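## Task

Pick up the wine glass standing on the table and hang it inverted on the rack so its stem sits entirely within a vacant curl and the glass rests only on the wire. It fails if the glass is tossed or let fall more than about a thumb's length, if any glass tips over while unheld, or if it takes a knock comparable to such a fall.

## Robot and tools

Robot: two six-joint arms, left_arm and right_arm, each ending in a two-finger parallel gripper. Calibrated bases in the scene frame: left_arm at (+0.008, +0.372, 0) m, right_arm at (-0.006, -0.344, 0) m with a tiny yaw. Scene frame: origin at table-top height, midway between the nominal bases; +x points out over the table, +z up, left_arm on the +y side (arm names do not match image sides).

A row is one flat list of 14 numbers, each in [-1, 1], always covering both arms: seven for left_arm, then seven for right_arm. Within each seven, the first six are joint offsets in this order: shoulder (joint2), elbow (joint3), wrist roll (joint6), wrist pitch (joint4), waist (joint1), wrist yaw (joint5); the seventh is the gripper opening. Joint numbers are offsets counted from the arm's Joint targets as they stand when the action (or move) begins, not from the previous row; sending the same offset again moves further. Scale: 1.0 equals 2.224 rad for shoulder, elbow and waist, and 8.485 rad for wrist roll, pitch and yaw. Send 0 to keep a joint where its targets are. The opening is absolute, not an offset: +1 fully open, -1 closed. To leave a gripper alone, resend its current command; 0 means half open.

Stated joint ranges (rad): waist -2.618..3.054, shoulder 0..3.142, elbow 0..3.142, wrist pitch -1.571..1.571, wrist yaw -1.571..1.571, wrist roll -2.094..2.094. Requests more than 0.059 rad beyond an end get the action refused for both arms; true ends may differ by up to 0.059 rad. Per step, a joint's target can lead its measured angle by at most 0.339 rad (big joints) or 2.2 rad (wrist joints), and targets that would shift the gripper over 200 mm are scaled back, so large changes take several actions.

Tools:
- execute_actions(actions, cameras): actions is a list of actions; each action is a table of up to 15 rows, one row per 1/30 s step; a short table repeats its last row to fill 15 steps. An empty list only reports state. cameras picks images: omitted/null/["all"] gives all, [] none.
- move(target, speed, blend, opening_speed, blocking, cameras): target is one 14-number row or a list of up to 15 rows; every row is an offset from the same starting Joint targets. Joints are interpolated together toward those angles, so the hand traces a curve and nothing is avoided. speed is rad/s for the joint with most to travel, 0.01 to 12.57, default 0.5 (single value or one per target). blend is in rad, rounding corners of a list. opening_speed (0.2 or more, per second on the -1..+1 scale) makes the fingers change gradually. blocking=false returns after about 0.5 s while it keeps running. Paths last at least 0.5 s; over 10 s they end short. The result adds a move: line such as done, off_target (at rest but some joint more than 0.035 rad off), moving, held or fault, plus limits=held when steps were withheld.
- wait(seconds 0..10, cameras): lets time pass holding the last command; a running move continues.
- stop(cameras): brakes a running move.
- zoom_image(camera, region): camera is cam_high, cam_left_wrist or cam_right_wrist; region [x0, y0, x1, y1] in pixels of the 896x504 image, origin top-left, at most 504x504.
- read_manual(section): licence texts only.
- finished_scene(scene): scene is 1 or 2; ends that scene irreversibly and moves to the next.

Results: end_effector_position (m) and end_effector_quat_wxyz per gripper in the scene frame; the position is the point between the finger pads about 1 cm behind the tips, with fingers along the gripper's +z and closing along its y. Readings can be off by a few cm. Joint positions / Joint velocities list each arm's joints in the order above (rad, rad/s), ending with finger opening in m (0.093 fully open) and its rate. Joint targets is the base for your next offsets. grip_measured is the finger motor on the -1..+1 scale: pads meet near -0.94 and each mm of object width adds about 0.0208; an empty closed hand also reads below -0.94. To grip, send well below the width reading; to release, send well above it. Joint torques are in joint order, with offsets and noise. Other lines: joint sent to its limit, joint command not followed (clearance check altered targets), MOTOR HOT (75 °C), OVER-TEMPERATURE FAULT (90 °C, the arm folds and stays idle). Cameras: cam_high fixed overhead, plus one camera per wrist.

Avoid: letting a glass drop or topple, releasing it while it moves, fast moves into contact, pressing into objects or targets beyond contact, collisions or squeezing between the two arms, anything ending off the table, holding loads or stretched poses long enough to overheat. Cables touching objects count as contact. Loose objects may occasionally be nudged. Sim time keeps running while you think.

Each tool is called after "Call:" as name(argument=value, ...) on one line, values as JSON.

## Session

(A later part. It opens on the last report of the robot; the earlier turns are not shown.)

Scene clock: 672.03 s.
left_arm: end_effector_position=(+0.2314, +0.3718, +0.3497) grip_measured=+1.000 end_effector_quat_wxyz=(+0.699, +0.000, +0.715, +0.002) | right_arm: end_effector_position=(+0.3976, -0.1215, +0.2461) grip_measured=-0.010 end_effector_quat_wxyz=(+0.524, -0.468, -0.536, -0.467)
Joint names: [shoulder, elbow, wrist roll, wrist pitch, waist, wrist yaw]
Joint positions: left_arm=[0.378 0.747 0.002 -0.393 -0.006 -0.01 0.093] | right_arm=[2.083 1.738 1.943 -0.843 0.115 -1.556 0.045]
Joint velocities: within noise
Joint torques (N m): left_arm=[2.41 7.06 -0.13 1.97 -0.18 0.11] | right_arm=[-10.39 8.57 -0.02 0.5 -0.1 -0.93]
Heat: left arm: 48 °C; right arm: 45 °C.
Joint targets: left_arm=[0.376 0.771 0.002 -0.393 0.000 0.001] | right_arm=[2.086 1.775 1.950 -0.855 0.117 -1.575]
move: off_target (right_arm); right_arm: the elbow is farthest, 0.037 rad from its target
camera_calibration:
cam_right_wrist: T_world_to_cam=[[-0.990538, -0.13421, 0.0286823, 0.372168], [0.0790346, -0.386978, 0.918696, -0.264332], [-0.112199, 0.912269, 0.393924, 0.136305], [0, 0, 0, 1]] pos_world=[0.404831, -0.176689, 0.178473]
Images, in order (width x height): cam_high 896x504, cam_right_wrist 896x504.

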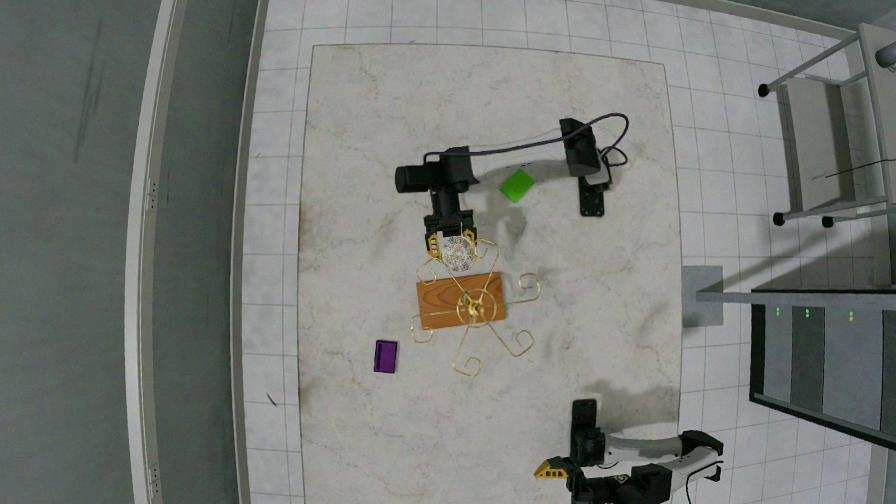

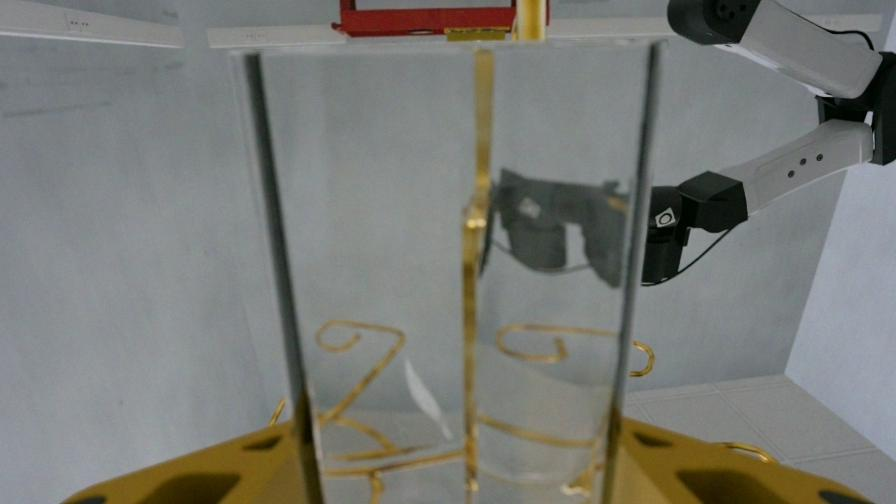

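Call:
move(target=[0,0,0,0,0,0,1,-0.0385,-0.0567,0,0.0068,0.0163,0,-0.15], speed=0.15, cameras=["cam_high", "cam_right_wrist"])

Call:
zoom_image(camera="cam_high", region=[440, 220, 510, 290])

Scene clock: 714.93 s.
left_arm: end_effector_position=(+0.2314, +0.3718, +0.3497) grip_measured=+1.000 end_effector_quat_wxyz=(+0.699, +0.000, +0.715, +0.002) | right_arm: end_effector_position=(+0.3781, -0.1104, +0.2410) grip_measured=-0.010 end_effector_quat_wxyz=(+0.535, -0.464, -0.540, -0.454)
Joint names: [shoulder, elbow, wrist roll, wrist pitch, waist, wrist yaw]
Joint positions: left_arm=[0.378 0.747 0.002 -0.393 -0.006 -0.01 0.093] | right_arm=[2.041 1.656 1.943 -0.819 0.148 -1.556 0.045]
Joint velocities: within noise
Joint torques (N m): left_arm=[2.13 7.09 -0.12 1.95 0.18 0.11] | right_arm=[-14.11 5.04 -0.01 0.78 0.49 -0.94]
Heat: left arm: 48 °C; right arm: 45 °C.
Joint targets: left_arm=[0.376 0.771 0.002 -0.393 0.000 0.001] | right_arm=[2.001 1.649 1.950 -0.798 0.154 -1.575]
move: off_target (right_arm); right_arm: the shoulder is farthest, 0.041 rad from its target
camera_calibration:
cam_right_wrist: T_world_to_cam=[[-0.985019, -0.166551, 0.0447, 0.344962], [0.106209, -0.381721, 0.918155, -0.263363], [-0.135857, 0.909148, 0.393692, 0.134659], [0, 0, 0, 1]] pos_world=[0.38606, -0.165503, 0.173374]
Images, in order (width x height): cam_high 896x504, cam_right_wrist 896x504.

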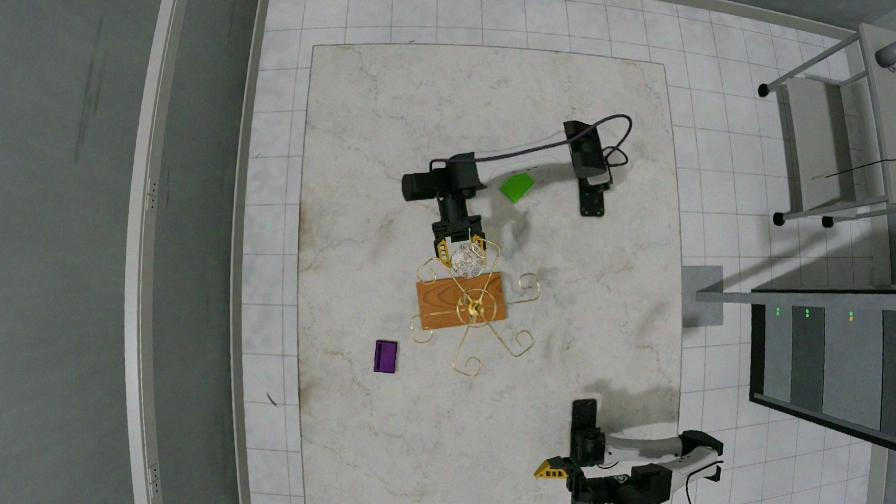

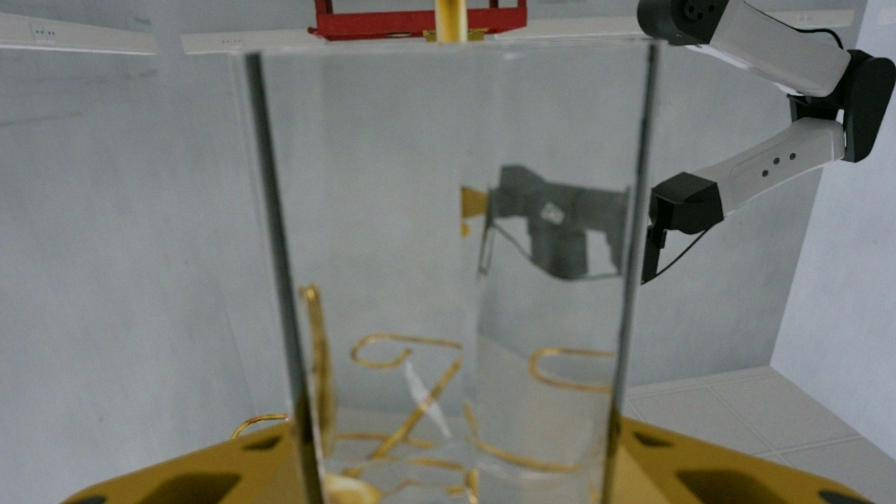

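Scaled by 7.200 from the camera's 896x504 image, which has a finer 1280x720 frame.

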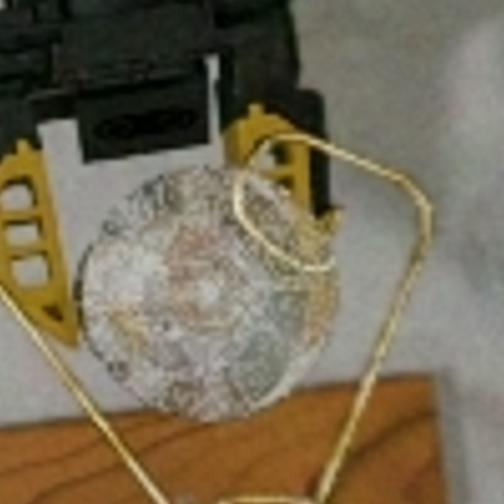

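Call:
zoom_image(camera="cam_high", region=[464, 232, 504, 272])

Scaled by 12.600 from the camera's 896x504 image, which has a finer 1280x720 frame.

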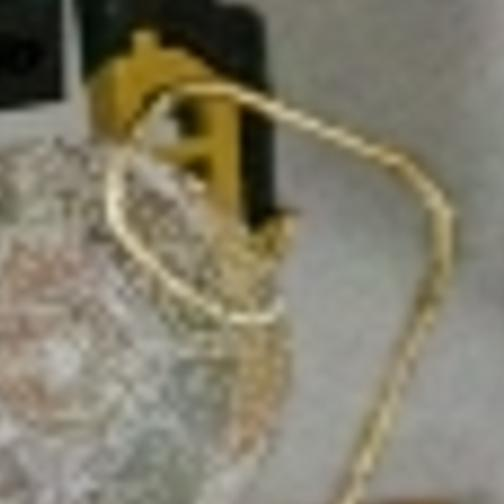

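Call:
move(target=[0,0,0,0,0,0,1,-0.0389,-0.0496,0,0.0044,0.0187,0,-0.15], speed=0.15, cameras=["cam_high", "cam_right_wrist"])

Call:
zoom_image(camera="cam_high", region=[450, 225, 520, 295])

Scene clock: 780.83 s.
left_arm: end_effector_position=(+0.2314, +0.3718, +0.3497) grip_measured=+1.000 end_effector_quat_wxyz=(+0.699, +0.000, +0.715, +0.002) | right_arm: end_effector_position=(+0.3475, -0.0987, +0.2456) grip_measured=-0.010 end_effector_quat_wxyz=(+0.541, -0.448, -0.553, -0.447)
Joint names: [shoulder, elbow, wrist roll, wrist pitch, waist, wrist yaw]
Joint positions: left_arm=[0.378 0.747 0.002 -0.393 -0.006 -0.01 0.093] | right_arm=[1.953 1.547 1.943 -0.782 0.19 -1.556 0.045]
Joint velocities: within noise
Joint torques (N m): left_arm=[2.18 7.05 -0.04 1.97 0.14 0.09] | right_arm=[-13.22 5.01 0 0.8 0.36 -0.95]
Heat: left arm: 48 °C; right arm: 57 °C.
Joint targets: left_arm=[0.376 0.771 0.002 -0.393 0.000 0.000] | right_arm=[1.914 1.539 1.950 -0.760 0.195 -1.575]
move: off_target (right_arm); right_arm: the shoulder is farthest, 0.039 rad from its target
camera_calibration:
cam_right_wrist: T_world_to_cam=[[-0.977732, -0.207831, 0.0290791, 0.313721], [0.108078, -0.379908, 0.918689, -0.260486], [-0.179885, 0.901375, 0.39391, 0.132544], [0, 0, 0, 1]] pos_world=[0.358731, -0.153231, 0.177973]
Images, in order (width x height): cam_high 896x504, cam_right_wrist 896x504.

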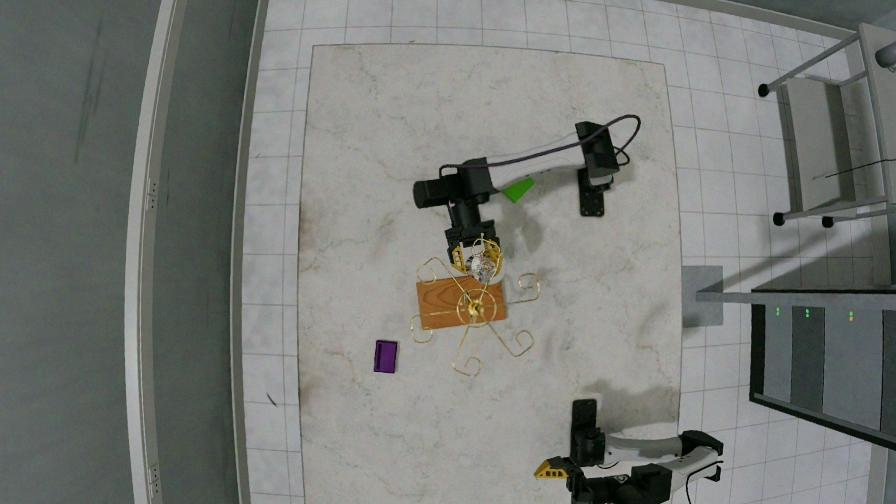

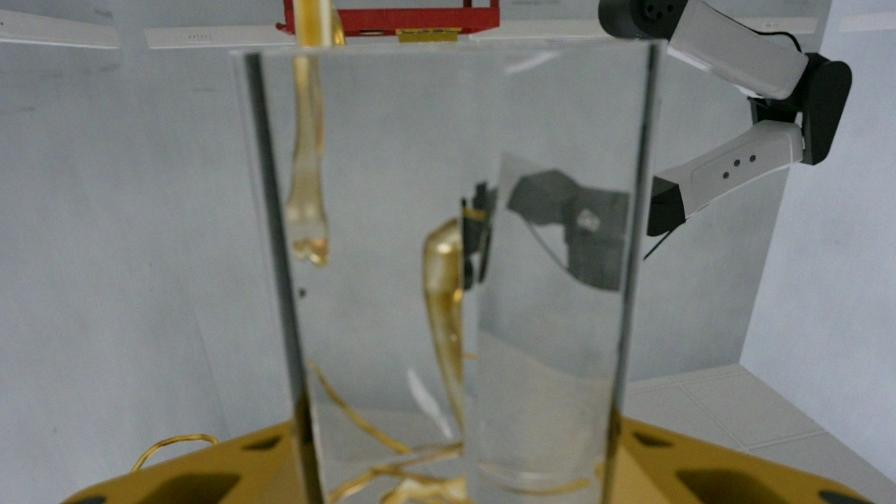

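Scaled by 7.200 from the camera's 896x504 image, which has a finer 1280x720 frame.

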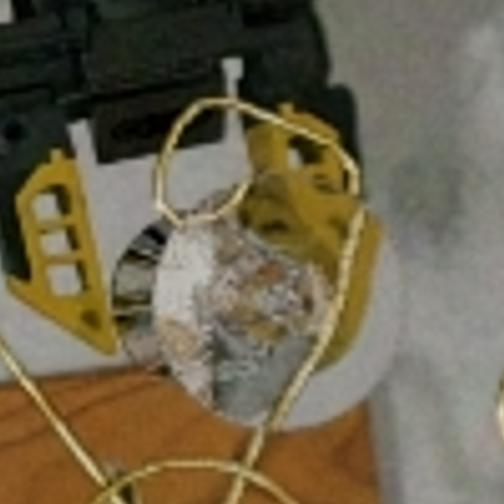

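Call:
zoom_image(camera="cam_high", region=[460, 235, 512, 287])

Scaled by 9.692 from the camera's 896x504 image, which has a finer 1280x720 frame.

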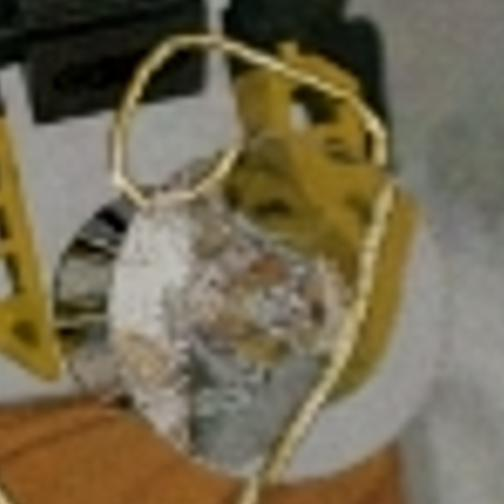

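Call:
move(target=[0,0,0,0,0,0,1,-0.0273,-0.0375,0,0.0026,-0.0238,0,-0.15], speed=0.12, cameras=["cam_high"])

Call:
zoom_image(camera="cam_high", region=[460, 225, 520, 285])

Scene clock: 812.90 s.
left_arm: end_effector_position=(+0.2314, +0.3718, +0.3497) grip_measured=+1.000 end_effector_quat_wxyz=(+0.699, +0.000, +0.715, +0.002) | right_arm: end_effector_position=(+0.3414, -0.1164, +0.2460) grip_measured=-0.010 end_effector_quat_wxyz=(+0.531, -0.459, -0.544, -0.459)
Joint names: [shoulder, elbow, wrist roll, wrist pitch, waist, wrist yaw]
Joint positions: left_arm=[0.378 0.747 0.002 -0.393 -0.006 -0.01 0.093] | right_arm=[1.891 1.463 1.943 -0.759 0.148 -1.556 0.045]
Joint velocities: within noise
Joint torques (N m): left_arm=[2.28 6.91 -0.08 1.96 0.12 0.1] | right_arm=[-12.62 5.03 -0.01 0.86 -0.81 -0.95]
Heat: left arm: 48 °C; right arm: 52 °C.
Joint targets: left_arm=[0.376 0.771 0.002 -0.393 0.000 0.000] | right_arm=[1.853 1.455 1.950 -0.738 0.142 -1.575]
move: off_target (right_arm); right_arm: the shoulder is farthest, 0.038 rad from its target
Images, in order (width x height): cam_high 896x504.

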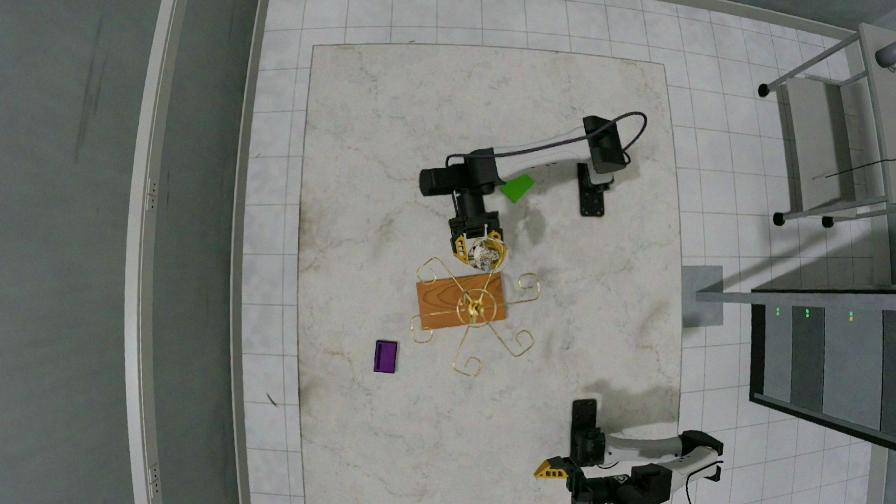

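Scaled by 8.400 from the camera's 896x504 image, which has a finer 1280x720 frame.

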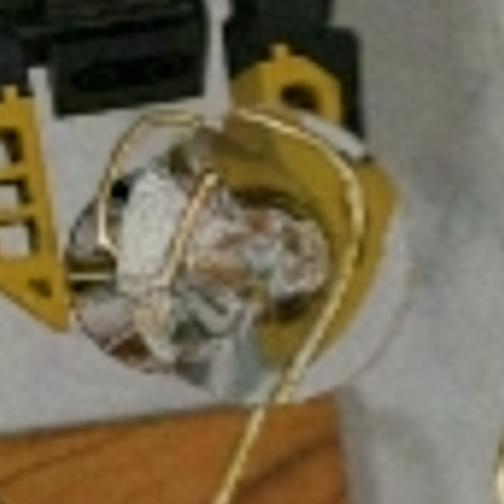

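Call:
zoom_image(camera="cam_high", region=[400, 220, 560, 380])

Scaled by 3.150 from the camera's 896x504 image, which has a finer 1280x720 frame.

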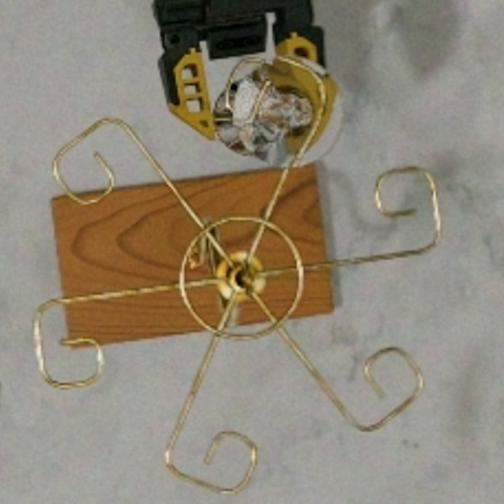

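Call:
zoom_image(camera="cam_high", region=[468, 232, 514, 278])

Scaled by 10.957 from the camera's 896x504 image, which has a finer 1280x720 frame.

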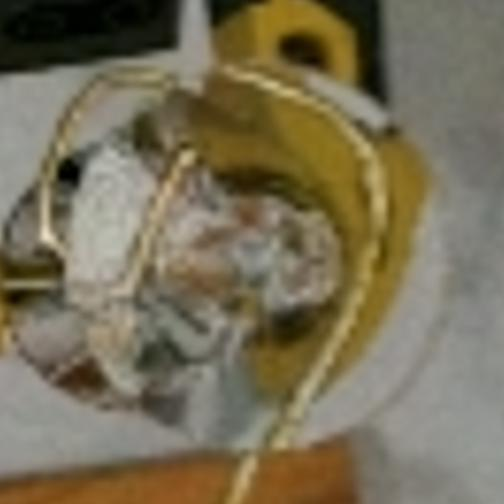

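Call:
move(target=[0,0,0,0,0,0,1,-0.0222,-0.0291,0,0.0018,-0.0118,0,-0.15], speed=0.1, cameras=["cam_high"])

Call:
zoom_image(camera="cam_high", region=[470, 222, 516, 268])

Scene clock: 902.50 s.
left_arm: end_effector_position=(+0.2314, +0.3718, +0.3497) grip_measured=+1.000 end_effector_quat_wxyz=(+0.699, +0.000, +0.715, +0.002) | right_arm: end_effector_position=(+0.3338, -0.1272, +0.2464) grip_measured=-0.010 end_effector_quat_wxyz=(+0.525, -0.466, -0.538, -0.466)
Joint names: [shoulder, elbow, wrist roll, wrist pitch, waist, wrist yaw]
Joint positions: left_arm=[0.378 0.747 0.002 -0.393 -0.006 -0.01 0.093] | right_arm=[1.84 1.398 1.943 -0.745 0.123 -1.556 0.045]
Joint velocities: within noise
Joint torques (N m): left_arm=[2.29 6.94 -0.11 1.98 0.18 0.11] | right_arm=[-11.93 4.9 -0.01 0.85 -0.62 -0.91]
Heat: left arm: 48 °C; right arm: 52 °C.
Joint targets: left_arm=[0.376 0.771 0.002 -0.393 0.000 0.000] | right_arm=[1.804 1.391 1.950 -0.723 0.116 -1.575]
move: off_target (right_arm); right_arm: the shoulder is farthest, 0.037 rad from its target
Images, in order (width x height): cam_high 896x504.

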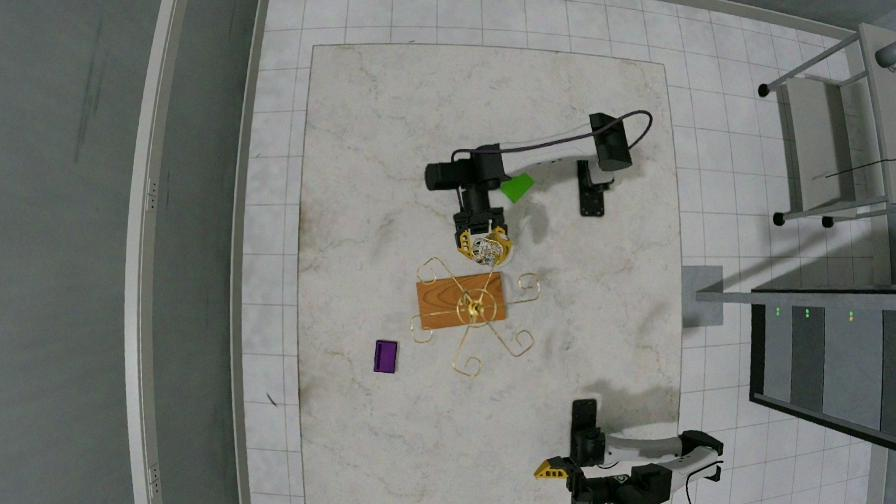

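Scaled by 10.957 from the camera's 896x504 image, which has a finer 1280x720 frame.

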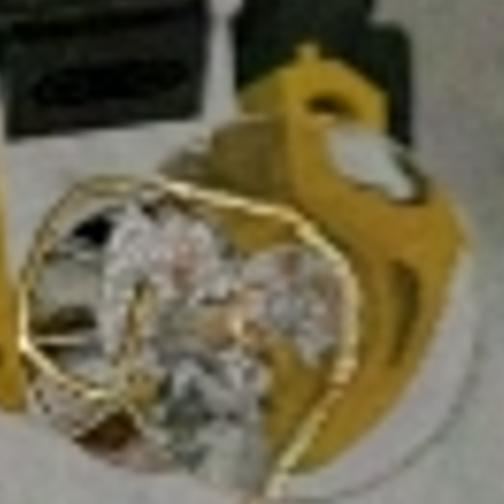

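Call:
move(target=[0,0,0,0,0,0,1,0.0225,-0.0195,0,0.0064,0,0,-0.15], speed=0.08, cameras=["cam_high", "cam_right_wrist"])

Call:
zoom_image(camera="cam_high", region=[470, 222, 516, 268])

Scene clock: 947.37 s.
left_arm: end_effector_position=(+0.2314, +0.3718, +0.3497) grip_measured=+1.000 end_effector_quat_wxyz=(+0.699, +0.000, +0.715, +0.002) | right_arm: end_effector_position=(+0.3336, -0.1272, +0.2309) grip_measured=-0.010 end_effector_quat_wxyz=(+0.526, -0.467, -0.537, -0.465)
Joint names: [shoulder, elbow, wrist roll, wrist pitch, waist, wrist yaw]
Joint positions: left_arm=[0.378 0.747 0.002 -0.393 -0.006 -0.01 0.093] | right_arm=[1.854 1.353 1.943 -0.69 0.123 -1.556 0.045]
Joint velocities: within noise
Joint torques (N m): left_arm=[2.14 6.97 -0.05 2.03 0.05 0.11] | right_arm=[-8.73 5.01 -0.04 0.88 -0.75 -0.91]
Heat: left arm: 48 °C; right arm: 53 °C.
Joint targets: left_arm=[0.376 0.771 0.002 -0.393 0.000 0.000] | right_arm=[1.854 1.347 1.950 -0.669 0.116 -1.575]
move: done
camera_calibration:
cam_right_wrist: T_world_to_cam=[[-0.989451, -0.141357, 0.0317143, 0.306457], [0.0845865, -0.385977, 0.918622, -0.24923], [-0.117613, 0.911614, 0.393862, 0.142072], [0, 0, 0, 1]] pos_world=[0.341015, -0.182392, 0.163273]
Images, in order (width x height): cam_high 896x504, cam_right_wrist 896x504.

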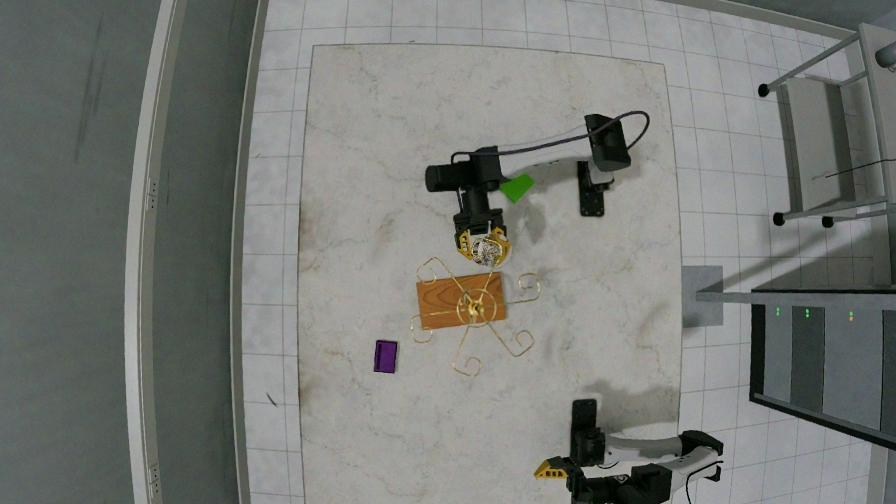

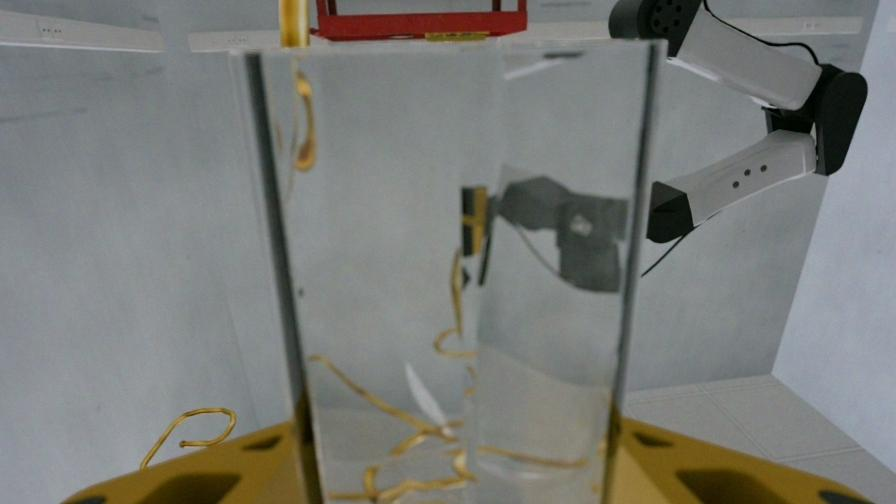

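Scaled by 10.957 from the camera's 896x504 image, which has a finer 1280x720 frame.

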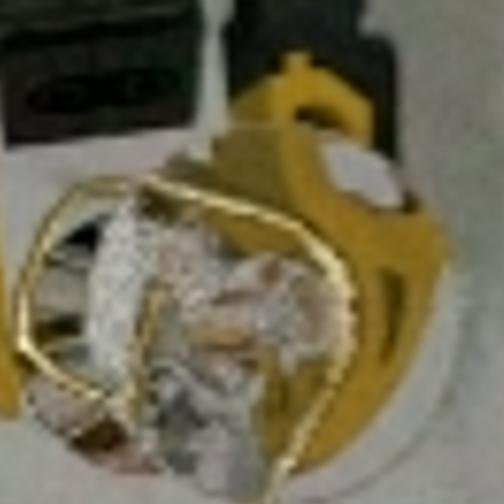

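Call:
move(target=[0,0,0,0,0,0,1,0.0094,0,0,0.0030,0.0067,0,-0.15], speed=0.05, cameras=["cam_high"])

Call:
zoom_image(camera="cam_high", region=[470, 222, 516, 268])

Scene clock: 987.07 s.
left_arm: end_effector_position=(+0.2314, +0.3718, +0.3497) grip_measured=+1.000 end_effector_quat_wxyz=(+0.699, +0.000, +0.715, +0.002) | right_arm: end_effector_position=(+0.3375, -0.1267, +0.2250) grip_measured=-0.010 end_effector_quat_wxyz=(+0.525, -0.465, -0.539, -0.466)
Joint names: [shoulder, elbow, wrist roll, wrist pitch, waist, wrist yaw]
Joint positions: left_arm=[0.378 0.747 0.002 -0.393 -0.006 -0.01 0.093] | right_arm=[1.873 1.353 1.943 -0.665 0.123 -1.556 0.045]
Joint velocities: within noise
Joint torques (N m): left_arm=[2.1 6.95 -0.05 1.95 0.03 0.04] | right_arm=[-8.61 5.09 -0.03 0.84 0.68 -0.92]
Heat: left arm: 48 °C; right arm: 48 °C.
Joint targets: left_arm=[0.376 0.771 0.002 -0.393 0.000 0.000] | right_arm=[1.875 1.347 1.950 -0.643 0.131 -1.575]
move: done
Images, in order (width x height): cam_high 896x504.

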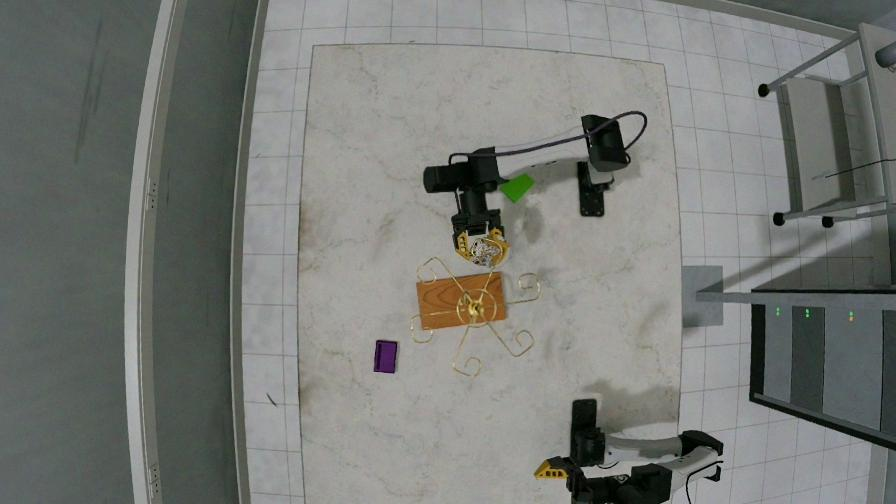

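Scaled by 10.957 from the camera's 896x504 image, which has a finer 1280x720 frame.

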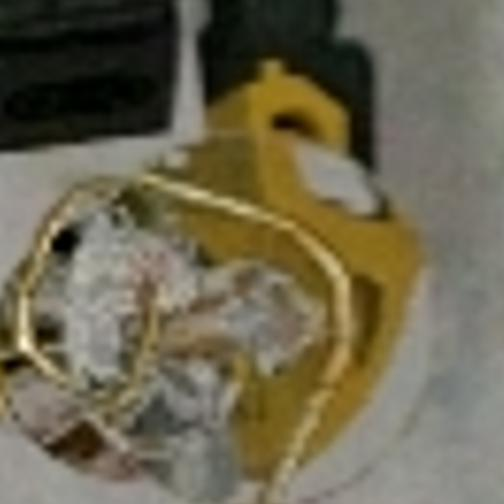

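Call:
move(target=[0,0,0,0,0,0,1,0.0017,-0.0042,0,0.0016,0,0,-0.15], speed=0.05, cameras=["cam_high", "cam_right_wrist"])

Call:
zoom_image(camera="cam_high", region=[470, 222, 516, 268])

Scene clock: 1026.67 s.
left_arm: end_effector_position=(+0.2314, +0.3718, +0.3497) grip_measured=+1.000 end_effector_quat_wxyz=(+0.699, +0.000, +0.715, +0.002) | right_arm: end_effector_position=(+0.3377, -0.1267, +0.2216) grip_measured=-0.010 end_effector_quat_wxyz=(+0.525, -0.465, -0.539, -0.467)
Joint names: [shoulder, elbow, wrist roll, wrist pitch, waist, wrist yaw]
Joint positions: left_arm=[0.378 0.747 0.002 -0.393 -0.006 -0.01 0.093] | right_arm=[1.877 1.345 1.943 -0.652 0.123 -1.556 0.045]
Joint velocities: within noise
Joint torques (N m): left_arm=[2.28 6.89 -0.09 2 0.1 0.15] | right_arm=[-8.57 4.98 -0.02 0.84 0.69 -0.93]
Heat: left arm: 48 °C; right arm: 48 °C.
Joint targets: left_arm=[0.376 0.771 0.002 -0.393 0.000 0.000] | right_arm=[1.879 1.338 1.950 -0.630 0.131 -1.575]
move: done
camera_calibration:
cam_right_wrist: T_world_to_cam=[[-0.989641, -0.141458, 0.0245204, 0.312535], [0.0780631, -0.386859, 0.918829, -0.238781], [-0.12049, 0.911224, 0.393894, 0.146647], [0, 0, 0, 1]] pos_world=[0.345607, -0.181793, 0.153972]
Images, in order (width x height): cam_high 896x504, cam_right_wrist 896x504.

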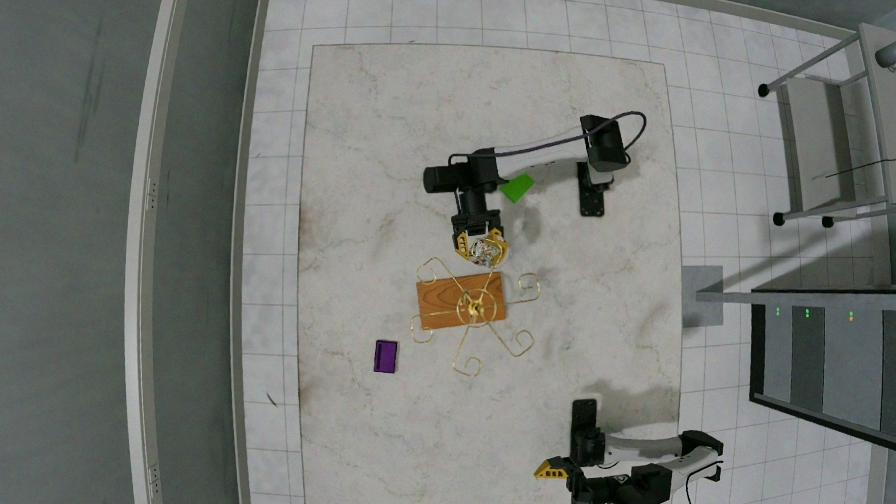

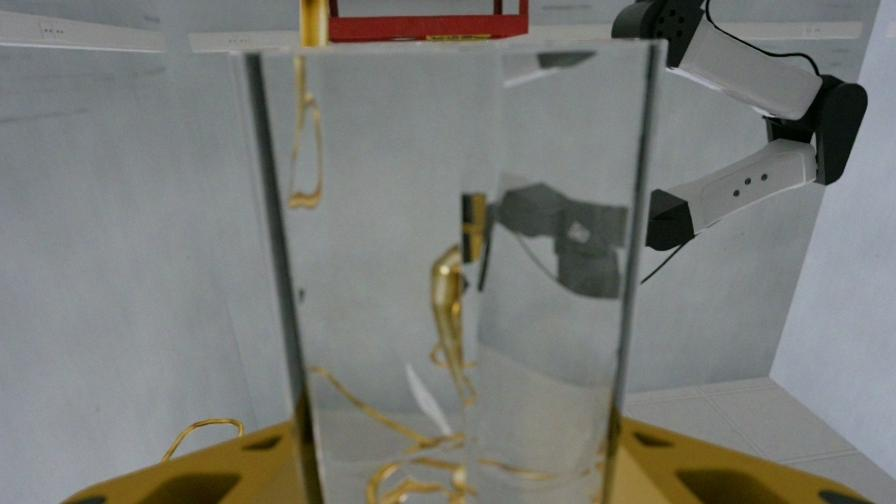

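Scaled by 10.957 from the camera's 896x504 image, which has a finer 1280x720 frame.

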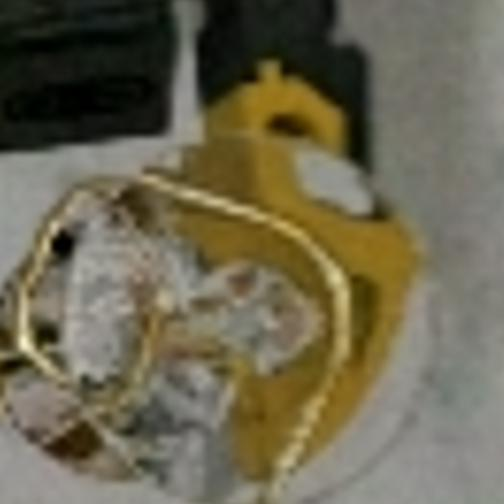

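Call:
move(target=[0,0,0,0,0,0,1,0.0010,-0.0024,0,0.0009,0,0,-0.15], speed=0.05, cameras=[])

Call:
move(target=[0,0,0,0,0,0,1,0.0010,-0.0024,0,0.0009,0,0,-0.15], speed=0.05, cameras=[])

Scene clock: 1034.43 s.
left_arm: end_effector_position=(+0.2314, +0.3718, +0.3497) grip_measured=+1.000 end_effector_quat_wxyz=(+0.699, +0.000, +0.715, +0.002) | right_arm: end_effector_position=(+0.3383, -0.1266, +0.2219) grip_measured=-0.010 end_effector_quat_wxyz=(+0.523, -0.463, -0.541, -0.469)
Joint names: [shoulder, elbow, wrist roll, wrist pitch, waist, wrist yaw]
Joint positions: left_arm=[0.378 0.747 0.002 -0.393 -0.006 -0.01 0.093] | right_arm=[1.877 1.345 1.943 -0.644 0.123 -1.556 0.045]
Joint velocities: within noise
Joint torques (N m): left_arm=[2.09 6.74 -0.11 2 0.31 0.09] | right_arm=[-8.47 4.57 -0.01 0.87 0.55 -0.95]
Heat: left arm: 48 °C; right arm: 48 °C.
Joint targets: left_arm=[0.376 0.771 0.002 -0.393 0.000 0.000] | right_arm=[1.881 1.333 1.950 -0.622 0.131 -1.575]
move: done
No camera images: "cameras" was empty.

Scene clock: 1035.13 s.
left_arm: end_effector_position=(+0.2314, +0.3718, +0.3497) grip_measured=+1.000 end_effector_quat_wxyz=(+0.699, +0.000, +0.715, +0.002) | right_arm: end_effector_position=(+0.3377, -0.1267, +0.2181) grip_measured=-0.010 end_effector_quat_wxyz=(+0.524, -0.465, -0.539, -0.467)
Joint names: [shoulder, elbow, wrist roll, wrist pitch, waist, wrist yaw]
Joint positions: left_arm=[0.378 0.747 0.002 -0.393 -0.006 -0.01 0.093] | right_arm=[1.881 1.335 1.943 -0.636 0.123 -1.556 0.045]
Joint velocities: within noise
Joint torques (N m): left_arm=[2.13 6.97 -0.09 2 -0.01 0.13] | right_arm=[-8.68 4.93 -0.02 0.83 0.73 -0.96]
Heat: left arm: 48 °C; right arm: 48 °C.
Joint targets: left_arm=[0.376 0.771 0.002 -0.393 0.000 0.000] | right_arm=[1.883 1.327 1.950 -0.615 0.131 -1.575]
move: done
No camera images: "cameras" was empty.

Call:
move(target=[0,0,0,0,0,0,1,0.0010,-0.0024,0,0.0009,0,0,-0.15], speed=0.05, cameras=[])

Call:
move(target=[0,0,0,0,0,0,1,0.0010,-0.0024,0,0.0009,0,0,-0.15], speed=0.05, cameras=["cam_high"])

Call:
zoom_image(camera="cam_high", region=[470, 222, 516, 268])

Scene clock: 1044.13 s.
left_arm: end_effector_position=(+0.2314, +0.3718, +0.3497) grip_measured=+1.000 end_effector_quat_wxyz=(+0.699, +0.000, +0.715, +0.002) | right_arm: end_effector_position=(+0.3378, -0.1267, +0.2157) grip_measured=-0.010 end_effector_quat_wxyz=(+0.524, -0.465, -0.539, -0.467)
Joint names: [shoulder, elbow, wrist roll, wrist pitch, waist, wrist yaw]
Joint positions: left_arm=[0.378 0.747 0.002 -0.393 -0.006 -0.01 0.093] | right_arm=[1.884 1.329 1.943 -0.628 0.123 -1.556 0.045]
Joint velocities: within noise
Joint torques (N m): left_arm=[2 6.97 -0.08 1.96 0.09 0.11] | right_arm=[-8.77 4.94 -0.01 0.83 0.58 -0.98]
Heat: left arm: 48 °C; right arm: 47 °C.
Joint targets: left_arm=[0.376 0.771 0.002 -0.393 0.000 0.000] | right_arm=[1.885 1.322 1.950 -0.607 0.131 -1.575]
move: done
No camera images: "cameras" was empty.

Scene clock: 1044.83 s.
left_arm: end_effector_position=(+0.2314, +0.3718, +0.3497) grip_measured=+1.000 end_effector_quat_wxyz=(+0.699, +0.000, +0.715, +0.002) | right_arm: end_effector_position=(+0.3383, -0.1266, +0.2159) grip_measured=-0.010 end_effector_quat_wxyz=(+0.523, -0.463, -0.541, -0.469)
Joint names: [shoulder, elbow, wrist roll, wrist pitch, waist, wrist yaw]
Joint positions: left_arm=[0.378 0.747 0.002 -0.393 -0.006 -0.01 0.093] | right_arm=[1.884 1.329 1.943 -0.621 0.123 -1.556 0.045]
Joint velocities: within noise
Joint torques (N m): left_arm=[2.13 6.97 -0.1 1.97 -0.08 0.1] | right_arm=[-8.58 4.59 -0.04 0.84 0.65 -0.94]
Heat: left arm: 48 °C; right arm: 47 °C.
Joint targets: left_arm=[0.376 0.771 0.002 -0.393 0.000 0.000] | right_arm=[1.888 1.317 1.950 -0.599 0.131 -1.575]
move: done
Images, in order (width x height): cam_high 896x504.

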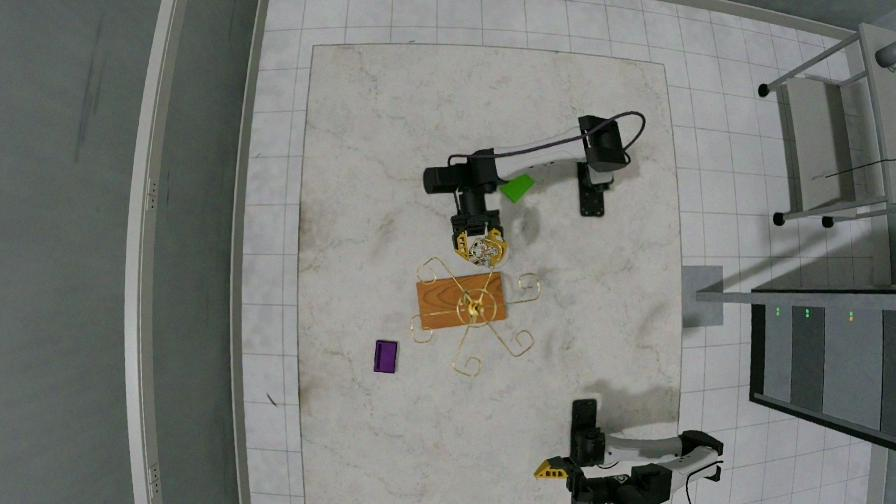

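Scaled by 10.957 from the camera's 896x504 image, which has a finer 1280x720 frame.

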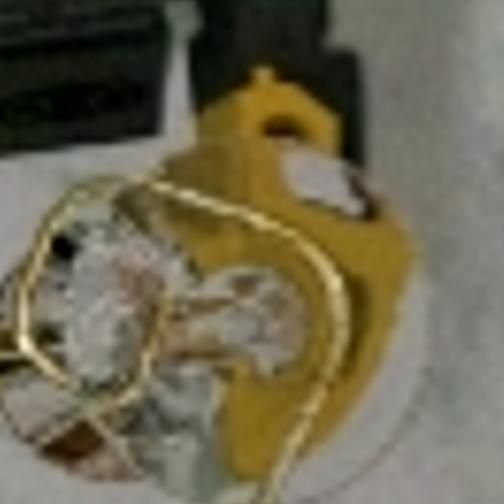

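Call:
move(target=[0,0,0,0,0,0,1,0.0010,-0.0024,0,0.0009,0,0,-0.15], speed=0.05, cameras=[])

Scene clock: 1056.50 s.
left_arm: end_effector_position=(+0.2314, +0.3718, +0.3497) grip_measured=+1.000 end_effector_quat_wxyz=(+0.699, +0.000, +0.715, +0.002) | right_arm: end_effector_position=(+0.3376, -0.1267, +0.2122) grip_measured=-0.010 end_effector_quat_wxyz=(+0.524, -0.465, -0.540, -0.467)
Joint names: [shoulder, elbow, wrist roll, wrist pitch, waist, wrist yaw]
Joint positions: left_arm=[0.378 0.747 0.002 -0.393 -0.006 -0.01 0.093] | right_arm=[1.887 1.318 1.943 -0.613 0.123 -1.556 0.045]
Joint velocities: within noise
Joint torques (N m): left_arm=[2.29 6.86 -0.03 1.98 0.01 0.1] | right_arm=[-8.64 5.01 -0.03 0.87 0.73 -0.94]
Heat: left arm: 48 °C; right arm: 48 °C.
Joint targets: left_arm=[0.376 0.771 0.002 -0.393 0.000 0.000] | right_arm=[1.890 1.311 1.950 -0.591 0.131 -1.575]
move: done
No camera images: "cameras" was empty.

Call:
move(target=[0,0,0,0,0,0,1,0.0010,-0.0024,0,0.0009,0,0,-0.15], speed=0.05, cameras=[])

Call:
move(target=[0,0,0,0,0,0,1,0.0010,-0.0024,0,0.0009,0,0,-0.15], speed=0.05, cameras=["cam_high", "cam_right_wrist"])

Call:
zoom_image(camera="cam_high", region=[470, 222, 516, 268])

Scene clock: 1074.67 s.
left_arm: end_effector_position=(+0.2314, +0.3718, +0.3497) grip_measured=+1.000 end_effector_quat_wxyz=(+0.699, +0.000, +0.715, +0.002) | right_arm: end_effector_position=(+0.3376, -0.1267, +0.2098) grip_measured=-0.010 end_effector_quat_wxyz=(+0.524, -0.465, -0.539, -0.467)
Joint names: [shoulder, elbow, wrist roll, wrist pitch, waist, wrist yaw]
Joint positions: left_arm=[0.378 0.747 0.002 -0.393 -0.006 -0.01 0.093] | right_arm=[1.89 1.313 1.943 -0.605 0.123 -1.556 0.045]
Joint velocities: within noise
Joint torques (N m): left_arm=[2.18 7.15 -0.09 1.94 0.03 0.11] | right_arm=[-8.64 4.93 0 0.83 0.59 -0.95]
Heat: left arm: 48 °C; right arm: 46 °C.
Joint targets: left_arm=[0.376 0.771 0.002 -0.393 0.000 0.000] | right_arm=[1.892 1.306 1.950 -0.584 0.131 -1.575]
move: done
No camera images: "cameras" was empty.

Scene clock: 1075.37 s.
left_arm: end_effector_position=(+0.2314, +0.3718, +0.3497) grip_measured=+1.000 end_effector_quat_wxyz=(+0.699, +0.000, +0.715, +0.002) | right_arm: end_effector_position=(+0.3381, -0.1266, +0.2100) grip_measured=-0.010 end_effector_quat_wxyz=(+0.523, -0.463, -0.541, -0.469)
Joint names: [shoulder, elbow, wrist roll, wrist pitch, waist, wrist yaw]
Joint positions: left_arm=[0.378 0.747 0.002 -0.393 -0.006 -0.01 0.093] | right_arm=[1.89 1.313 1.943 -0.598 0.123 -1.556 0.045]
Joint velocities: within noise
Joint torques (N m): left_arm=[2.29 6.99 -0.08 2.02 0.08 0.08] | right_arm=[-8.66 4.51 -0.02 0.8 0.54 -0.94]
Heat: left arm: 48 °C; right arm: 46 °C.
Joint targets: left_arm=[0.376 0.771 0.002 -0.393 0.000 0.000] | right_arm=[1.894 1.300 1.950 -0.576 0.131 -1.575]
move: done
camera_calibration:
cam_right_wrist: T_world_to_cam=[[-0.989811, -0.141519, 0.0157058, 0.315131], [0.0700618, -0.388038, 0.918976, -0.225584], [-0.123958, 0.910713, 0.394, 0.15225], [0, 0, 0, 1]] pos_world=[0.346598, -0.181594, 0.142371]
Images, in order (width x height): cam_high 896x504, cam_right_wrist 896x504.

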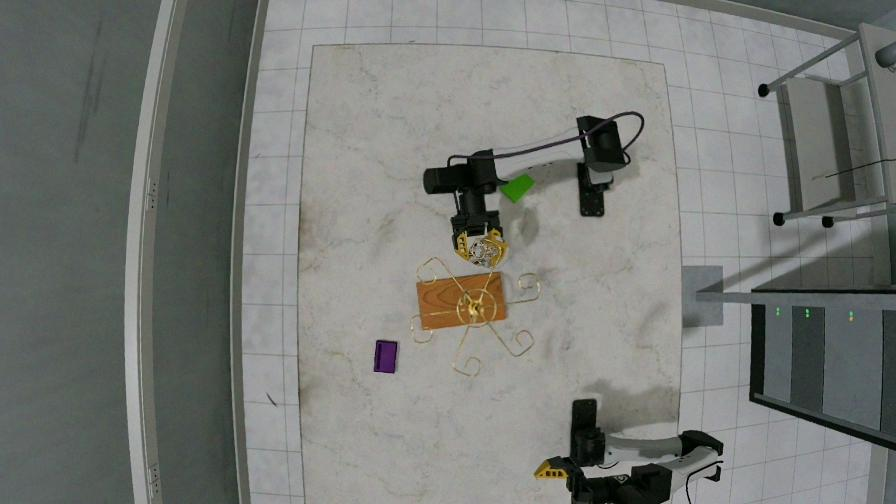

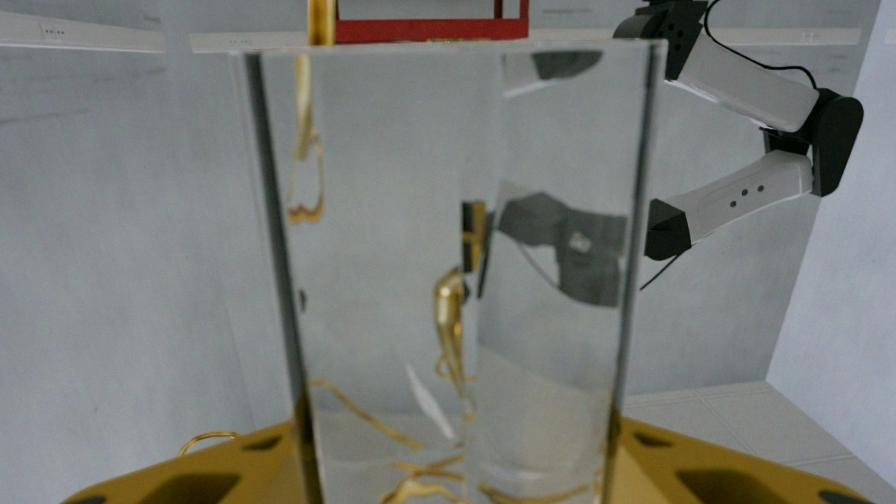

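Scaled by 10.957 from the camera's 896x504 image, which has a finer 1280x720 frame.

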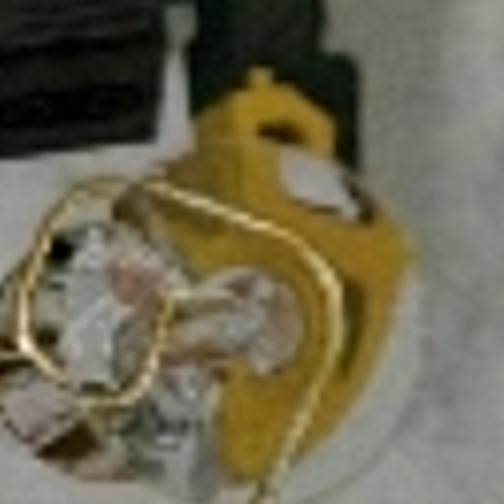

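Call:
move(target=[0,0,0,0,0,0,1,0,-0.0234,0,0.0054,0,0,-0.15], speed=0.06, cameras=["cam_high", "cam_right_wrist"])

Call:
zoom_image(camera="cam_high", region=[470, 222, 516, 268])

Scene clock: 1224.33 s.
left_arm: end_effector_position=(+0.2314, +0.3718, +0.3497) grip_measured=+1.000 end_effector_quat_wxyz=(+0.699, +0.000, +0.715, +0.002) | right_arm: end_effector_position=(+0.3322, -0.1274, +0.1962) grip_measured=-0.010 end_effector_quat_wxyz=(+0.525, -0.466, -0.538, -0.466)
Joint names: [shoulder, elbow, wrist roll, wrist pitch, waist, wrist yaw]
Joint positions: left_arm=[0.378 0.747 0.002 -0.393 -0.006 -0.01 0.093] | right_arm=[1.89 1.256 1.943 -0.552 0.123 -1.556 0.045]
Joint velocities: within noise
Joint torques (N m): left_arm=[2.17 7.08 -0.11 1.96 0.2 0.1] | right_arm=[-8.24 4.75 -0.03 0.77 0.69 -0.91]
Heat: left arm: 48 °C; right arm: 47 °C.
Joint targets: left_arm=[0.376 0.771 0.002 -0.393 0.000 0.000] | right_arm=[1.894 1.249 1.950 -0.530 0.131 -1.575]
move: done
camera_calibration:
cam_right_wrist: T_world_to_cam=[[-0.98958, -0.141392, 0.0271944, 0.307055], [0.0804778, -0.386545, 0.918753, -0.216061], [-0.119392, 0.911368, 0.393896, 0.156347], [0, 0, 0, 1]] pos_world=[0.33991, -0.182592, 0.128572]
Images, in order (width x height): cam_high 896x504, cam_right_wrist 896x504.

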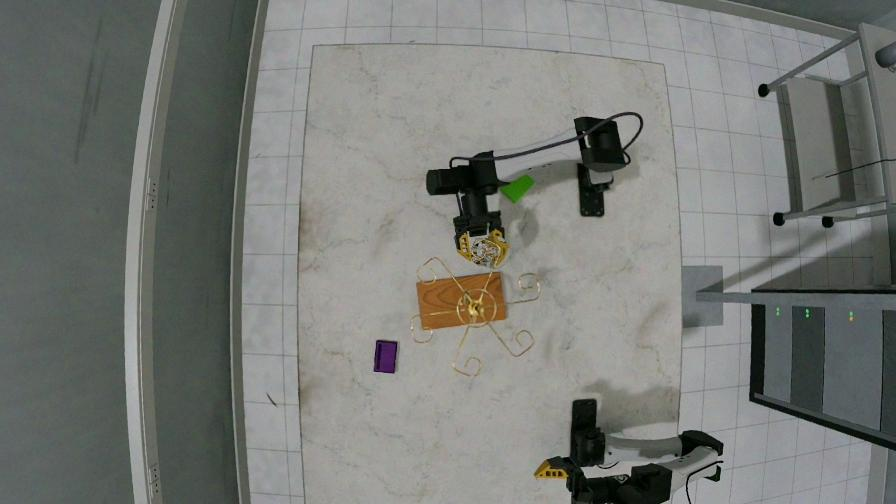

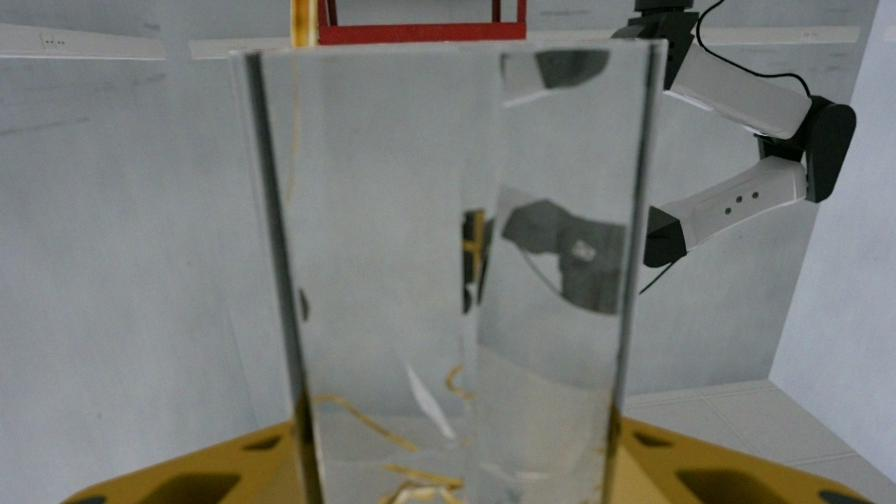

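Scaled by 10.957 from the camera's 896x504 image, which has a finer 1280x720 frame.

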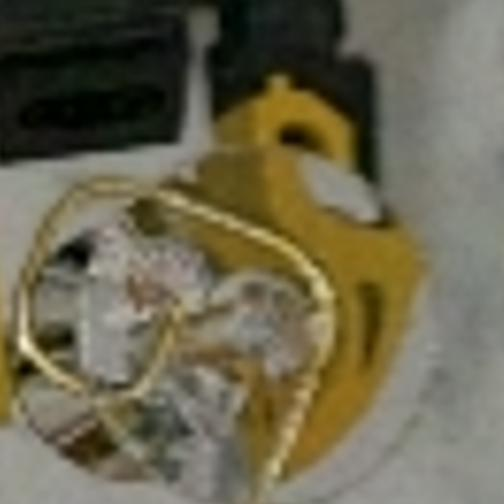

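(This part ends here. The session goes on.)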